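# Seat two printed parts on jig pins, or press CALL

## Task

Work quickly because a courier is waiting. Following the drawing, place both loose printed parts on their matching pins in the jig. If the kit turns out to be one that must not be assembled, leave all of its parts untouched and instead press the blue CALL button with the gripper shut, holding it down for about one second.

## Robot and tools

Robot: two six-joint arms with parallel grippers, left_arm and right_arm. Bases in the scene frame: left_arm at (+0.040, +0.226, 0) m, right_arm at (+0.043, -0.307, 0) m, each turned slightly about z. Scene frame: origin at table height midway between the arms, +z up, +x out over the table, left_arm on the +y side (arm names do not match image sides). All hand poses, velocities and targets in results use this frame.

Joint order per arm (always this order): waist, shoulder, elbow, wrist pitch, wrist yaw, wrist roll. Stated ranges in rad: waist -2.880 to 2.880, shoulder 0.000 to 3.142, elbow 0.000 to 3.019, wrist pitch -1.693 to 1.571, wrist yaw -1.571 to 1.571, wrist roll -2.094 to 2.094. Real ends may differ by up to 0.084 rad; a target beyond that margin and further out than the current angle is refused. A joint asked past its real end is clipped there and the result says "joint sent to its limit".

Row format (shared by execute_actions and move): one flat list of 14 numbers covering both arms: left_arm's six absolute joint angles in radians, then its gripper opening, then the same seven for right_arm. Both arms must be filled in even if one is idle; to keep an arm still, repeat its "Joint targets" values and its current tool command (0 is a real opening command, not 'no change'). Opening runs from -1 (closed) to +1 (fully open, pad gap 0.094 m); between the ends the fingers go to where grip_measured reads that value.

execute_actions(actions, cameras): actions is a list of actions; each action is a table of up to 15 rows, one per 1/30 s step; a short table repeats its final row to fill 15 steps. Per-step targets are capped to a fixed lead over the measured angle, and if the targets would shift the gripper over 110 mm the arm's targets are scaled back, so large jumps need several actions. An empty actions list returns the state plus all camera images.

move(target, speed, blend, opening_speed, grip_force, blocking, cameras): target is one 14-number row of absolute joint angles, or a list of up to 15 rows done in order within 10 s total. speed is the peak rad/s of the joint with the longest travel, 0.01 to 12.57, default 0.5 (one value or one per target). blend (rad) rounds corners between listed targets; 0 stops at each. opening_speed changes the opening gradually, per second on the -1..1 scale, minimum 0.2. grip_force is the per-pad force cap in newtons, 10 to 50, one value or one per arm; it persists, and low values close slowly. blocking=false returns after about 0.5 s while the move continues; a new move then replaces it. Joints move together, so the gripper follows a curve, not a line; there is no collision avoidance. The result adds a "move:" line: done, off_target (at rest but a joint more than 0.035 rad off), moving, held (a check withheld steps or clearance stopped it) or fault, plus limits=held if steps were withheld.

wait(seconds 0 to 10) lets time run with commands held. stop brakes a running move. zoom_image(camera, region [x0,y0,x1,y1] pixels, at most 504x504) enlarges part of the latest image of cam_high, cam_low or cam_over (each 504x504). read_manual gives licence texts only. finished_scene ends the scene for good; the result must hold without the robot.

Result lines: end_effector_position (m) and end_effector_quat_wxyz per gripper, the point between the pads about 1 cm behind the tips; fingers point along gripper +z and close along its y axis. These may be off by a few cm. Joint positions and Joint velocities list each arm's joints (rad, rad/s) then pad gap (m). Joint targets shows what joints are being driven toward now. Tool commands shows present gripper commands. grip_measured is the opening on the command scale (reads a bit wide when empty, a bit narrow on a squeezed part). grip_effort_nm is the gripper motor's averaged effort, negative closing; it does not prove a grasp. Joint torques include arm weight and have offsets; numbers 3 and 4 wrap at ±28 N m. "joint command not followed" means the clearance check altered targets. Step readings appear only for execute_actions. MOTOR HOT warns of heat; at 100 °C an OVER-TEMPERATURE FAULT drops that arm for 30 to 60 s or more, so avoid long holds, outstretched poses and pushing at unreachable poses.

Cautions: don't let parts fall off the table or from height, don't release a moving part, don't slam or press hard on fixed or heavy things, and keep the two arms and grippers from striking or squeezing each other, which can end the scene. Faster moves and targets deeper past contact hit harder. Close slowly on fragile parts. Time spent thinking lets the scene run on.

Each tool is called after "Emit:" as name(argument=value, ...), one argument or row to a line, values as JSON.

## Session

Emit:
execute_actions(
  actions=[],
)

Scene clock: 0.00 s.
left_arm: end_effector_position=(+0.5724, +0.2626, +0.3300) grip_measured=+1.000 grip_effort_nm=n/a end_effector_quat_wxyz=(+0.157, -0.352, +0.916, +0.115) | right_arm: end_effector_position=(+0.7513, -0.1149, +0.1689) grip_measured=+1.000 grip_effort_nm=n/a end_effector_quat_wxyz=(+0.275, -0.381, +0.877, -0.099)
Joint positions: left_arm=[-0.075 1.609 1.759 -1.514 -0.335 -0.737 0.094] | right_arm=[0.313 1.951 1.735 -0.774 0.129 -0.561 0.094]
Joint velocities: within noise
Joint torques (N m): no reading
Heat: left arm: hottest shoulder 30 °C; right arm: hottest shoulder 30 °C.
Joint targets: left_arm=[-0.075 1.601 1.788 -1.511 -0.335 -0.737] | right_arm=[0.313 1.954 1.762 -0.771 0.129 -0.561]
Tool commands: left_gripper/opening=+1.0 right_gripper/opening=+1.0

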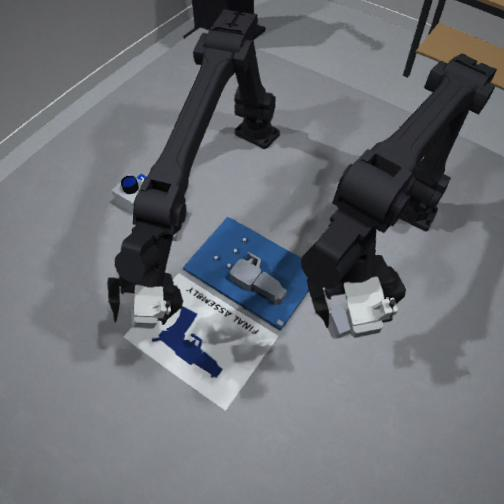

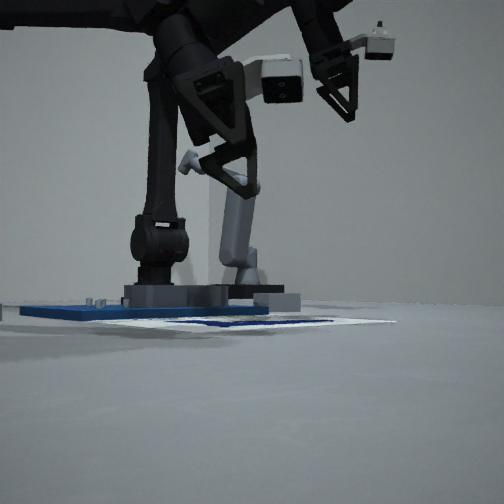

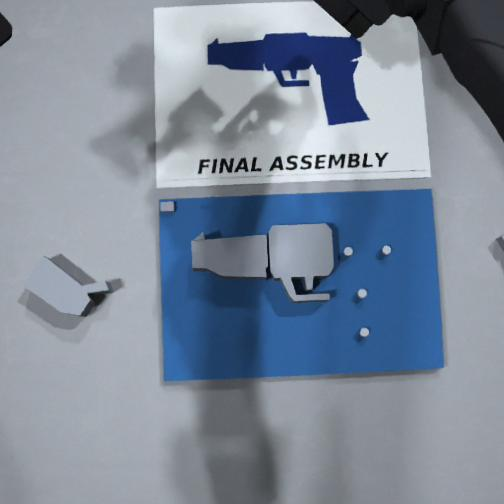

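Emit:
zoom_image(
  camera="cam_over",
  region=[140, 0, 450, 200],
)

Emit:
zoom_image(
  camera="cam_over",
  region=[0, 190, 504, 400],
)

Emit:
zoom_image(
  camera="cam_high",
  region=[90, 150, 200, 240],
)

Scaled by 1.626.

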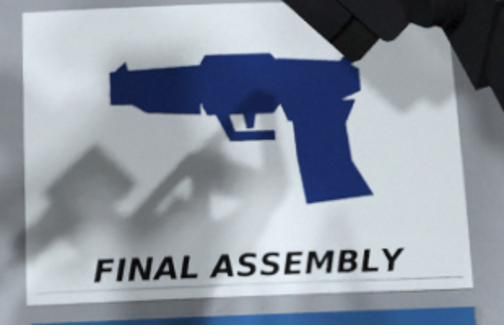

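Scaled by 1.000.

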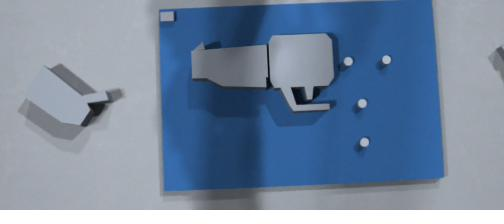

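Scaled by 4.582.

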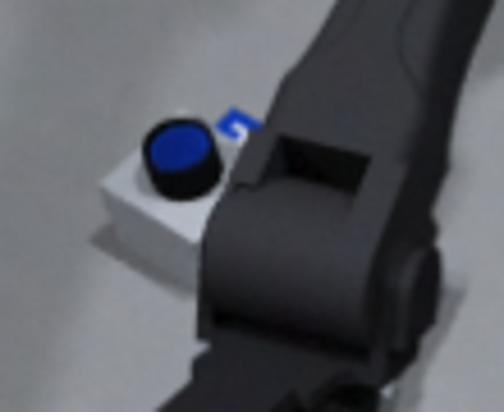

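Emit:
zoom_image(
  camera="cam_high",
  region=[180, 0, 504, 250],
)

Emit:
zoom_image(
  camera="cam_high",
  region=[80, 160, 420, 420],
)

Scaled by 1.556.

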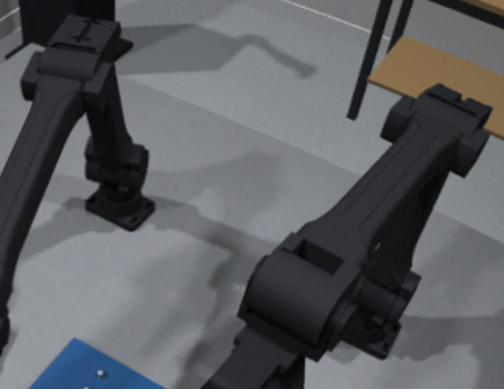

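Scaled by 1.482.

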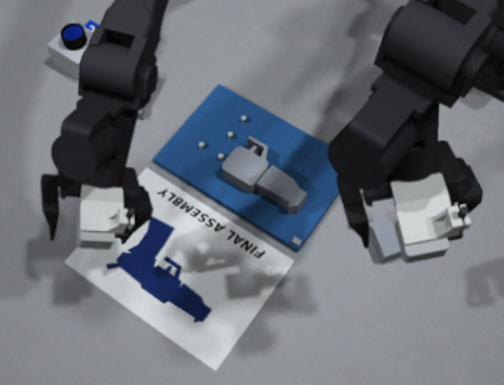

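Emit:
zoom_image(
  camera="cam_high",
  region=[280, 220, 430, 370],
)

Emit:
zoom_image(
  camera="cam_high",
  region=[80, 220, 230, 370],
)

Scaled by 3.360.

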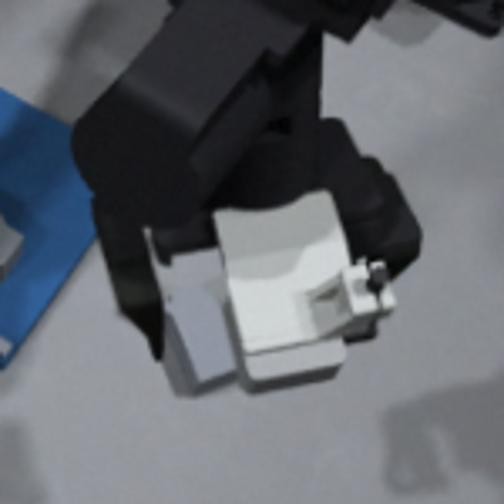

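Scaled by 3.360.

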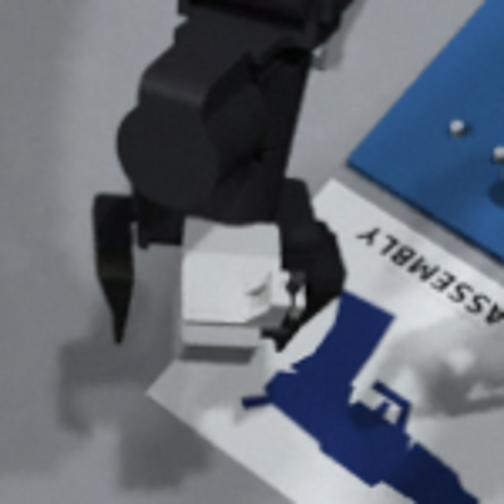

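Emit:
move(
  target=[-0.075, 1.601, 1.788, -1.511, -0.335, -0.737, 1.0, -0.40, 1.330, 1.287, -1.528, 0.0, 1.5, -1.0],
  speed=1.5,
  cameras=["all"],
)

Scene clock: 244.83 s.
left_arm: end_effector_position=(+0.5724, +0.2626, +0.3300) grip_measured=+1.000 grip_effort_nm=0.01 end_effector_quat_wxyz=(+0.157, -0.352, +0.916, +0.115) | right_arm: end_effector_position=(+0.3937, -0.4600, +0.2507) grip_measured=-0.997 grip_effort_nm=-0.16 end_effector_quat_wxyz=(+0.005, +0.811, +0.586, +0.002)
Joint positions: left_arm=[-0.075 1.609 1.759 -1.514 -0.335 -0.737 0.094] | right_arm=[-0.392 1.332 1.291 -1.519 0.002 1.482 0]
Joint torques (N m): left_arm=[-0.79 -12.1 11.3 0.72 -0.24 -0.01] | right_arm=[-1.85 -8.35 9.22 -0.1 0.01 0.17]
Heat: left arm: hottest elbow 37 °C; right arm: hottest elbow 37 °C.
Joint targets: left_arm=[-0.075 1.601 1.788 -1.511 -0.335 -0.737] | right_arm=[-0.400 1.330 1.287 -1.528 0.000 1.500]
move: done

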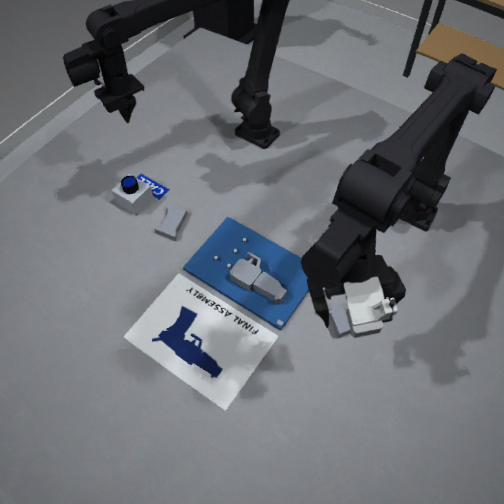

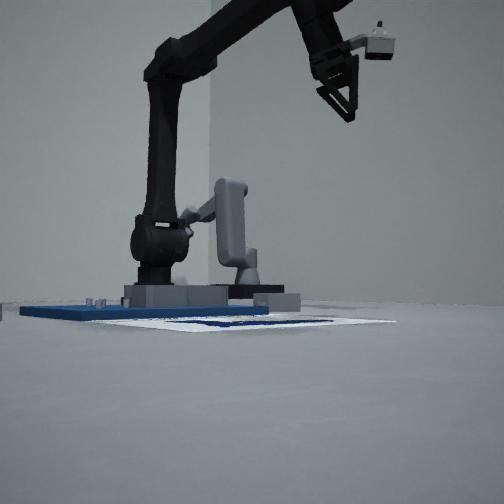

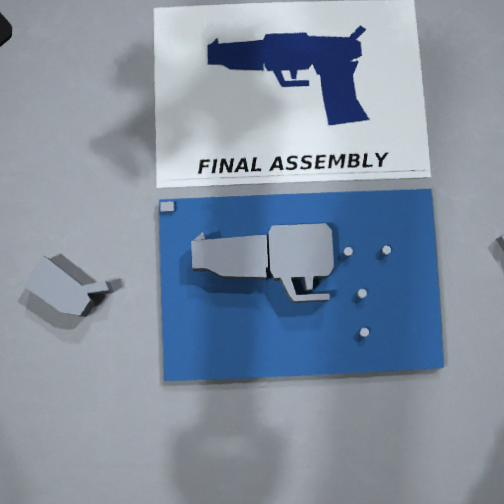

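Emit:
zoom_image(
  camera="cam_high",
  region=[50, 20, 250, 220],
)

Scaled by 2.520.

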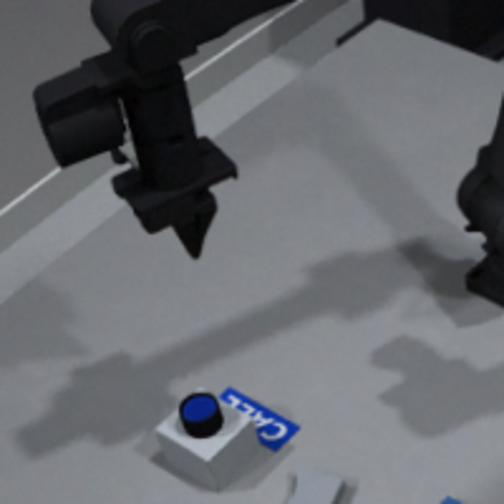

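Emit:
move(
  target=[-0.075, 1.601, 1.788, -1.511, -0.335, -0.737, 1.0, -0.378, 1.459, 1.049, -1.171, 0.0, 1.5, -1.0],
  speed=0.5,
  cameras=["cam_high"],
)

Emit:
zoom_image(
  camera="cam_high",
  region=[60, 90, 200, 230],
)

Scene clock: 290.30 s.
left_arm: end_effector_position=(+0.5724, +0.2626, +0.3300) grip_measured=+1.000 grip_effort_nm=0.01 end_effector_quat_wxyz=(+0.157, -0.352, +0.916, +0.115) | right_arm: end_effector_position=(+0.4033, -0.4631, +0.1168) grip_measured=-0.997 grip_effort_nm=-0.15 end_effector_quat_wxyz=(-0.006, +0.810, +0.586, -0.004)
Joint positions: left_arm=[-0.075 1.609 1.759 -1.514 -0.335 -0.737 0.094] | right_arm=[-0.389 1.453 1.05 -1.182 0.002 1.483 0]
Joint torques (N m): left_arm=[-0.62 -12.16 11.38 0.73 -0.25 -0.01] | right_arm=[-0.38 -8.7 8.64 0.66 0.02 0.17]
Heat: left arm: hottest elbow 38 °C; right arm: hottest elbow 35 °C.
Joint targets: left_arm=[-0.075 1.601 1.788 -1.511 -0.335 -0.737] | right_arm=[-0.378 1.459 1.049 -1.171 0.000 1.500]
move: done
Images, in order (width x height): cam_high 504x504.

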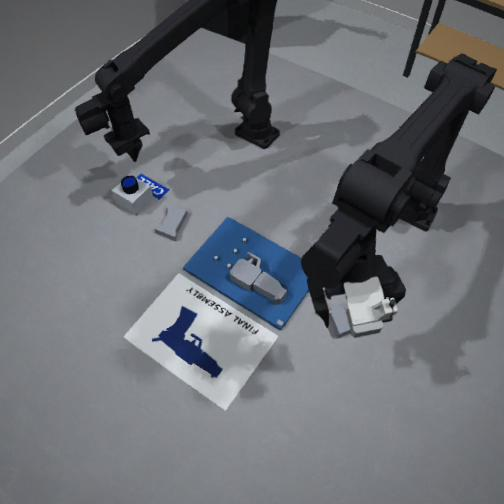

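Scaled by 3.600.

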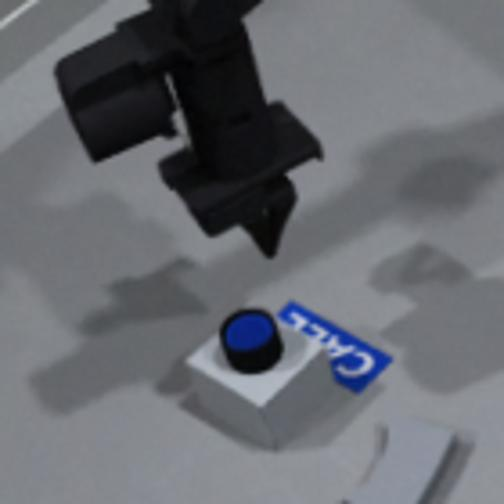

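Emit:
move(
  target=[-0.075, 1.601, 1.788, -1.511, -0.335, -0.737, 1.0, -0.361, 1.547, 1.102, -1.119, 0.0, 1.5, -1.0],
  speed=0.3,
  cameras=["cam_high"],
)

Emit:
zoom_image(
  camera="cam_high",
  region=[60, 90, 200, 230],
)

Scene clock: 352.73 s.
left_arm: end_effector_position=(+0.5724, +0.2626, +0.3300) grip_measured=+1.000 grip_effort_nm=0.01 end_effector_quat_wxyz=(+0.157, -0.352, +0.916, +0.115) | right_arm: end_effector_position=(+0.4170, -0.4613, +0.0851) grip_measured=-0.997 grip_effort_nm=-0.15 end_effector_quat_wxyz=(-0.019, +0.805, +0.593, -0.012)
Joint positions: left_arm=[-0.075 1.609 1.759 -1.514 -0.335 -0.737 0.094] | right_arm=[-0.372 1.54 1.054 -1.13 0.002 1.483 0]
Joint torques (N m): left_arm=[-0.73 -12.04 11.32 0.73 -0.24 -0.03] | right_arm=[-0.44 -9.52 11.97 0.64 0.02 0.16]
Heat: left arm: hottest elbow 38 °C; right arm: hottest elbow 33 °C.
Joint targets: left_arm=[-0.075 1.601 1.788 -1.511 -0.335 -0.737] | right_arm=[-0.361 1.547 1.102 -1.119 0.000 1.500]
move: off_target (right_arm); right_arm: the elbow is farthest, 0.048 rad from its target
Images, in order (width x height): cam_high 504x504.

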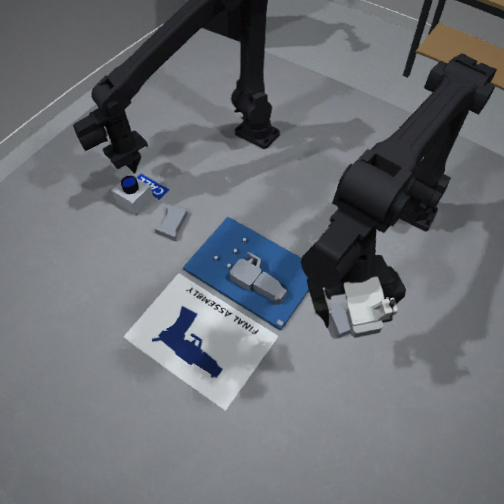

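Scaled by 3.600.

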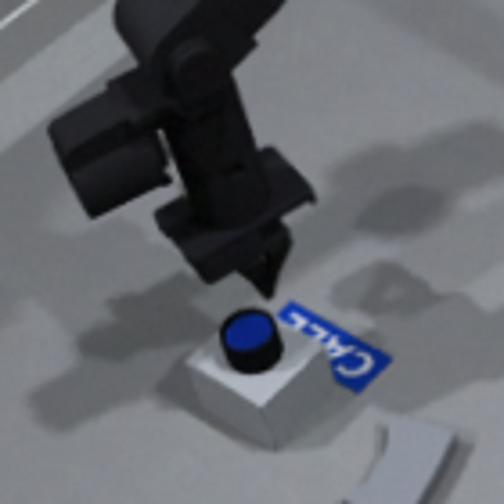

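Emit:
zoom_image(
  camera="cam_high",
  region=[100, 150, 180, 230],
)

Scaled by 6.300.

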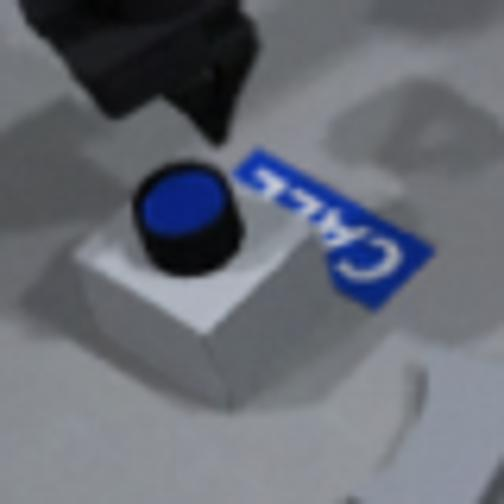

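Emit:
move(
  target=[-0.075, 1.601, 1.788, -1.511, -0.335, -0.737, 1.0, -0.316, 1.547, 1.195, -1.190, 0.0, 1.5, -1.0],
  speed=0.3,
  cameras=["cam_high"],
)

Emit:
zoom_image(
  camera="cam_high",
  region=[80, 130, 180, 230],
)

Scene clock: 428.73 s.
left_arm: end_effector_position=(+0.5724, +0.2626, +0.3300) grip_measured=+1.000 grip_effort_nm=0.01 end_effector_quat_wxyz=(+0.157, -0.352, +0.916, +0.115) | right_arm: end_effector_position=(+0.4486, -0.4519, +0.1173) grip_measured=-0.997 grip_effort_nm=-0.15 end_effector_quat_wxyz=(+0.000, +0.791, +0.612, -0.001)
Joint positions: left_arm=[-0.075 1.609 1.759 -1.514 -0.335 -0.737 0.094] | right_arm=[-0.324 1.54 1.148 -1.18 0.001 1.483 0]
Joint torques (N m): left_arm=[-0.26 -12.1 11.34 0.75 -0.25 -0.02] | right_arm=[-0.62 -10.05 12.37 -0.09 0.03 0.15]
Heat: left arm: hottest elbow 39 °C; right arm: hottest elbow 39 °C.
Joint targets: left_arm=[-0.075 1.601 1.788 -1.511 -0.335 -0.737] | right_arm=[-0.316 1.547 1.195 -1.190 0.000 1.500]
move: off_target (right_arm); right_arm: the elbow is farthest, 0.047 rad from its target
Images, in order (width x height): cam_high 504x504.

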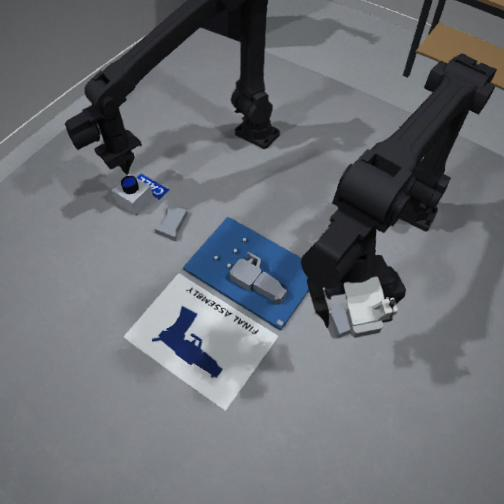

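Scaled by 5.040.

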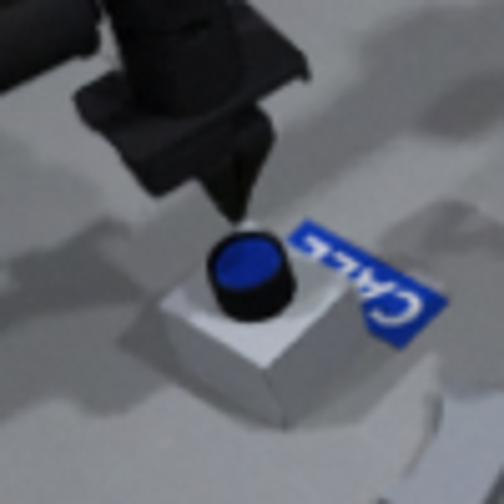

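Emit:
move(
  target=[-0.075, 1.601, 1.788, -1.511, -0.335, -0.737, 1.0, -0.316, 1.600, 1.080, -1.047, 0.0, 1.5, -1.0],
  speed=0.06,
  cameras=["cam_high"],
)

Emit:
zoom_image(
  camera="cam_high",
  region=[80, 130, 180, 230],
)

Scene clock: 452.73 s.
left_arm: end_effector_position=(+0.5724, +0.2626, +0.3300) grip_measured=+1.000 grip_effort_nm=0.01 end_effector_quat_wxyz=(+0.157, -0.352, +0.916, +0.115) | right_arm: end_effector_position=(+0.4550, -0.4527, +0.0863) grip_measured=-0.997 grip_effort_nm=-0.16 end_effector_quat_wxyz=(+0.011, +0.790, +0.613, +0.008)
Joint positions: left_arm=[-0.075 1.609 1.759 -1.514 -0.335 -0.737 0.094] | right_arm=[-0.322 1.574 1.098 -1.069 -0.002 1.483 0]
Joint torques (N m): left_arm=[-0.5 -12.1 11.33 0.79 -0.24 -0.01] | right_arm=[-1.03 -8.7 7.15 1.1 0.14 0.15]
Heat: left arm: hottest elbow 39 °C; right arm: hottest elbow 41 °C.
Joint targets: left_arm=[-0.075 1.601 1.788 -1.511 -0.335 -0.737] | right_arm=[-0.316 1.600 1.080 -1.047 0.000 1.500]
move: done
Images, in order (width x height): cam_high 504x504.

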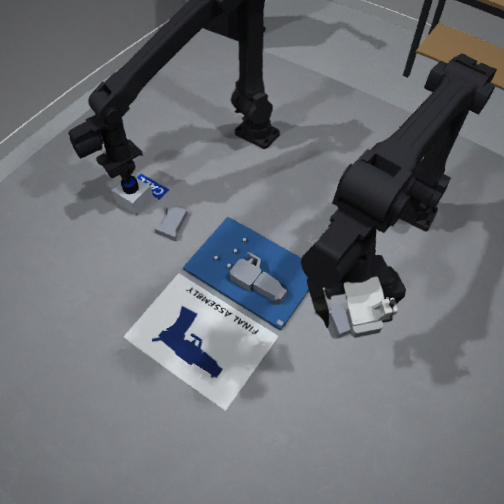

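Scaled by 5.040.

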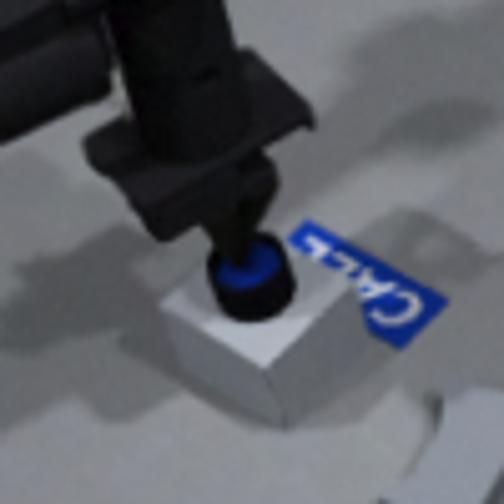

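Emit:
move(
  target=[-0.075, 1.601, 1.788, -1.511, -0.335, -0.737, 1.0, -0.316, 1.622, 1.055, -1.005, 0.0, 1.5, -1.0],
  speed=0.06,
  cameras=["cam_high"],
)

Emit:
zoom_image(
  camera="cam_high",
  region=[80, 130, 180, 230],
)

Scene clock: 466.77 s.
left_arm: end_effector_position=(+0.5724, +0.2626, +0.3300) grip_measured=+1.000 grip_effort_nm=0.01 end_effector_quat_wxyz=(+0.157, -0.352, +0.916, +0.115) | right_arm: end_effector_position=(+0.4560, -0.4518, +0.0826) grip_measured=-0.997 grip_effort_nm=-0.15 end_effector_quat_wxyz=(+0.016, +0.789, +0.614, +0.012)
Joint positions: left_arm=[-0.075 1.609 1.759 -1.514 -0.335 -0.737 0.094] | right_arm=[-0.32 1.572 1.085 -1.044 -0.003 1.483 0]
Joint torques (N m): left_arm=[-0.5 -12.34 11.38 0.75 -0.26 -0.03] | right_arm=[-1.03 -6.77 6.2 1.91 0.2 0.14]
Heat: left arm: hottest elbow 39 °C; right arm: hottest elbow 39 °C.
Joint targets: left_arm=[-0.075 1.601 1.788 -1.511 -0.335 -0.737] | right_arm=[-0.316 1.622 1.055 -1.005 0.000 1.500]
move: off_target (right_arm); right_arm: the shoulder is farthest, 0.050 rad from its target
Images, in order (width x height): cam_high 504x504.

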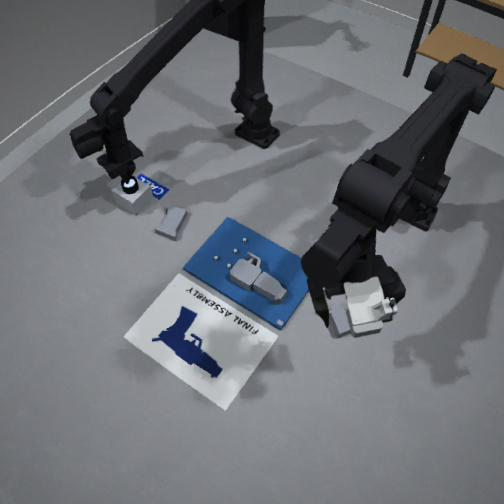

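Scaled by 5.040.

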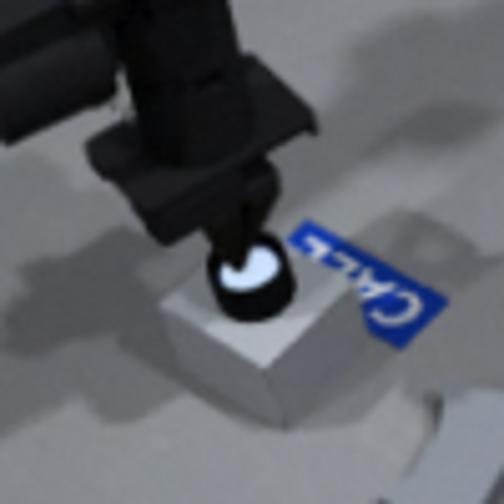

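Emit:
move(
  target=[-0.075, 1.601, 1.788, -1.511, -0.335, -0.737, 1.0, -0.316, 1.540, 1.215, -1.190, 0.0, 1.5, -1.0],
  speed=0.2,
  cameras=["cam_high"],
)

Emit:
zoom_image(
  camera="cam_high",
  region=[80, 130, 180, 230],
)

Scene clock: 476.00 s.
left_arm: end_effector_position=(+0.5724, +0.2626, +0.3300) grip_measured=+1.000 grip_effort_nm=0.01 end_effector_quat_wxyz=(+0.157, -0.352, +0.916, +0.115) | right_arm: end_effector_position=(+0.4572, -0.4525, +0.1234) grip_measured=-0.997 grip_effort_nm=-0.14 end_effector_quat_wxyz=(+0.007, +0.789, +0.614, +0.005)
Joint positions: left_arm=[-0.075 1.609 1.759 -1.514 -0.335 -0.737 0.094] | right_arm=[-0.32 1.543 1.169 -1.18 -0.002 1.483 0]
Joint torques (N m): left_arm=[-0.56 -12.16 11.34 0.7 -0.25 -0.02] | right_arm=[-1.08 -11.16 12.3 -0.14 0.14 0.14]
Heat: left arm: hottest elbow 39 °C; right arm: hottest elbow 38 °C.
Joint targets: left_arm=[-0.075 1.601 1.788 -1.511 -0.335 -0.737] | right_arm=[-0.316 1.540 1.215 -1.190 0.000 1.500]
move: off_target (right_arm); right_arm: the elbow is farthest, 0.046 rad from its target
Images, in order (width x height): cam_high 504x504.

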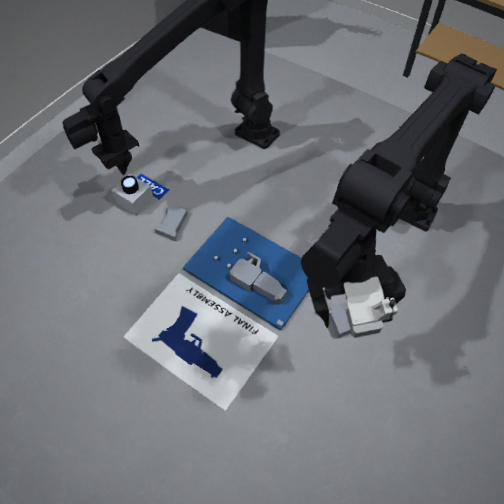

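Scaled by 5.040.

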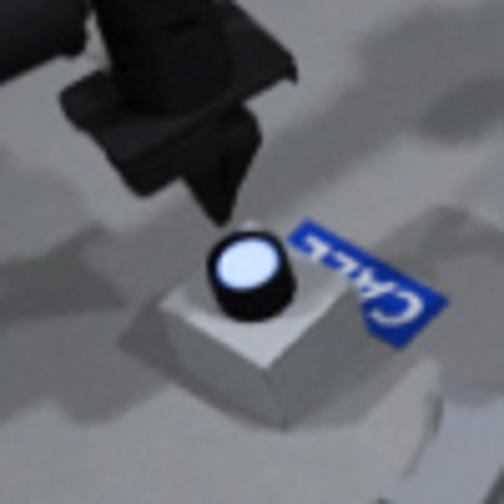

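The button is still lit after the arm lifted off, so the call went through. No parts were moved.

Emit:
finished_scene(
)

The scene is finished: the task was done.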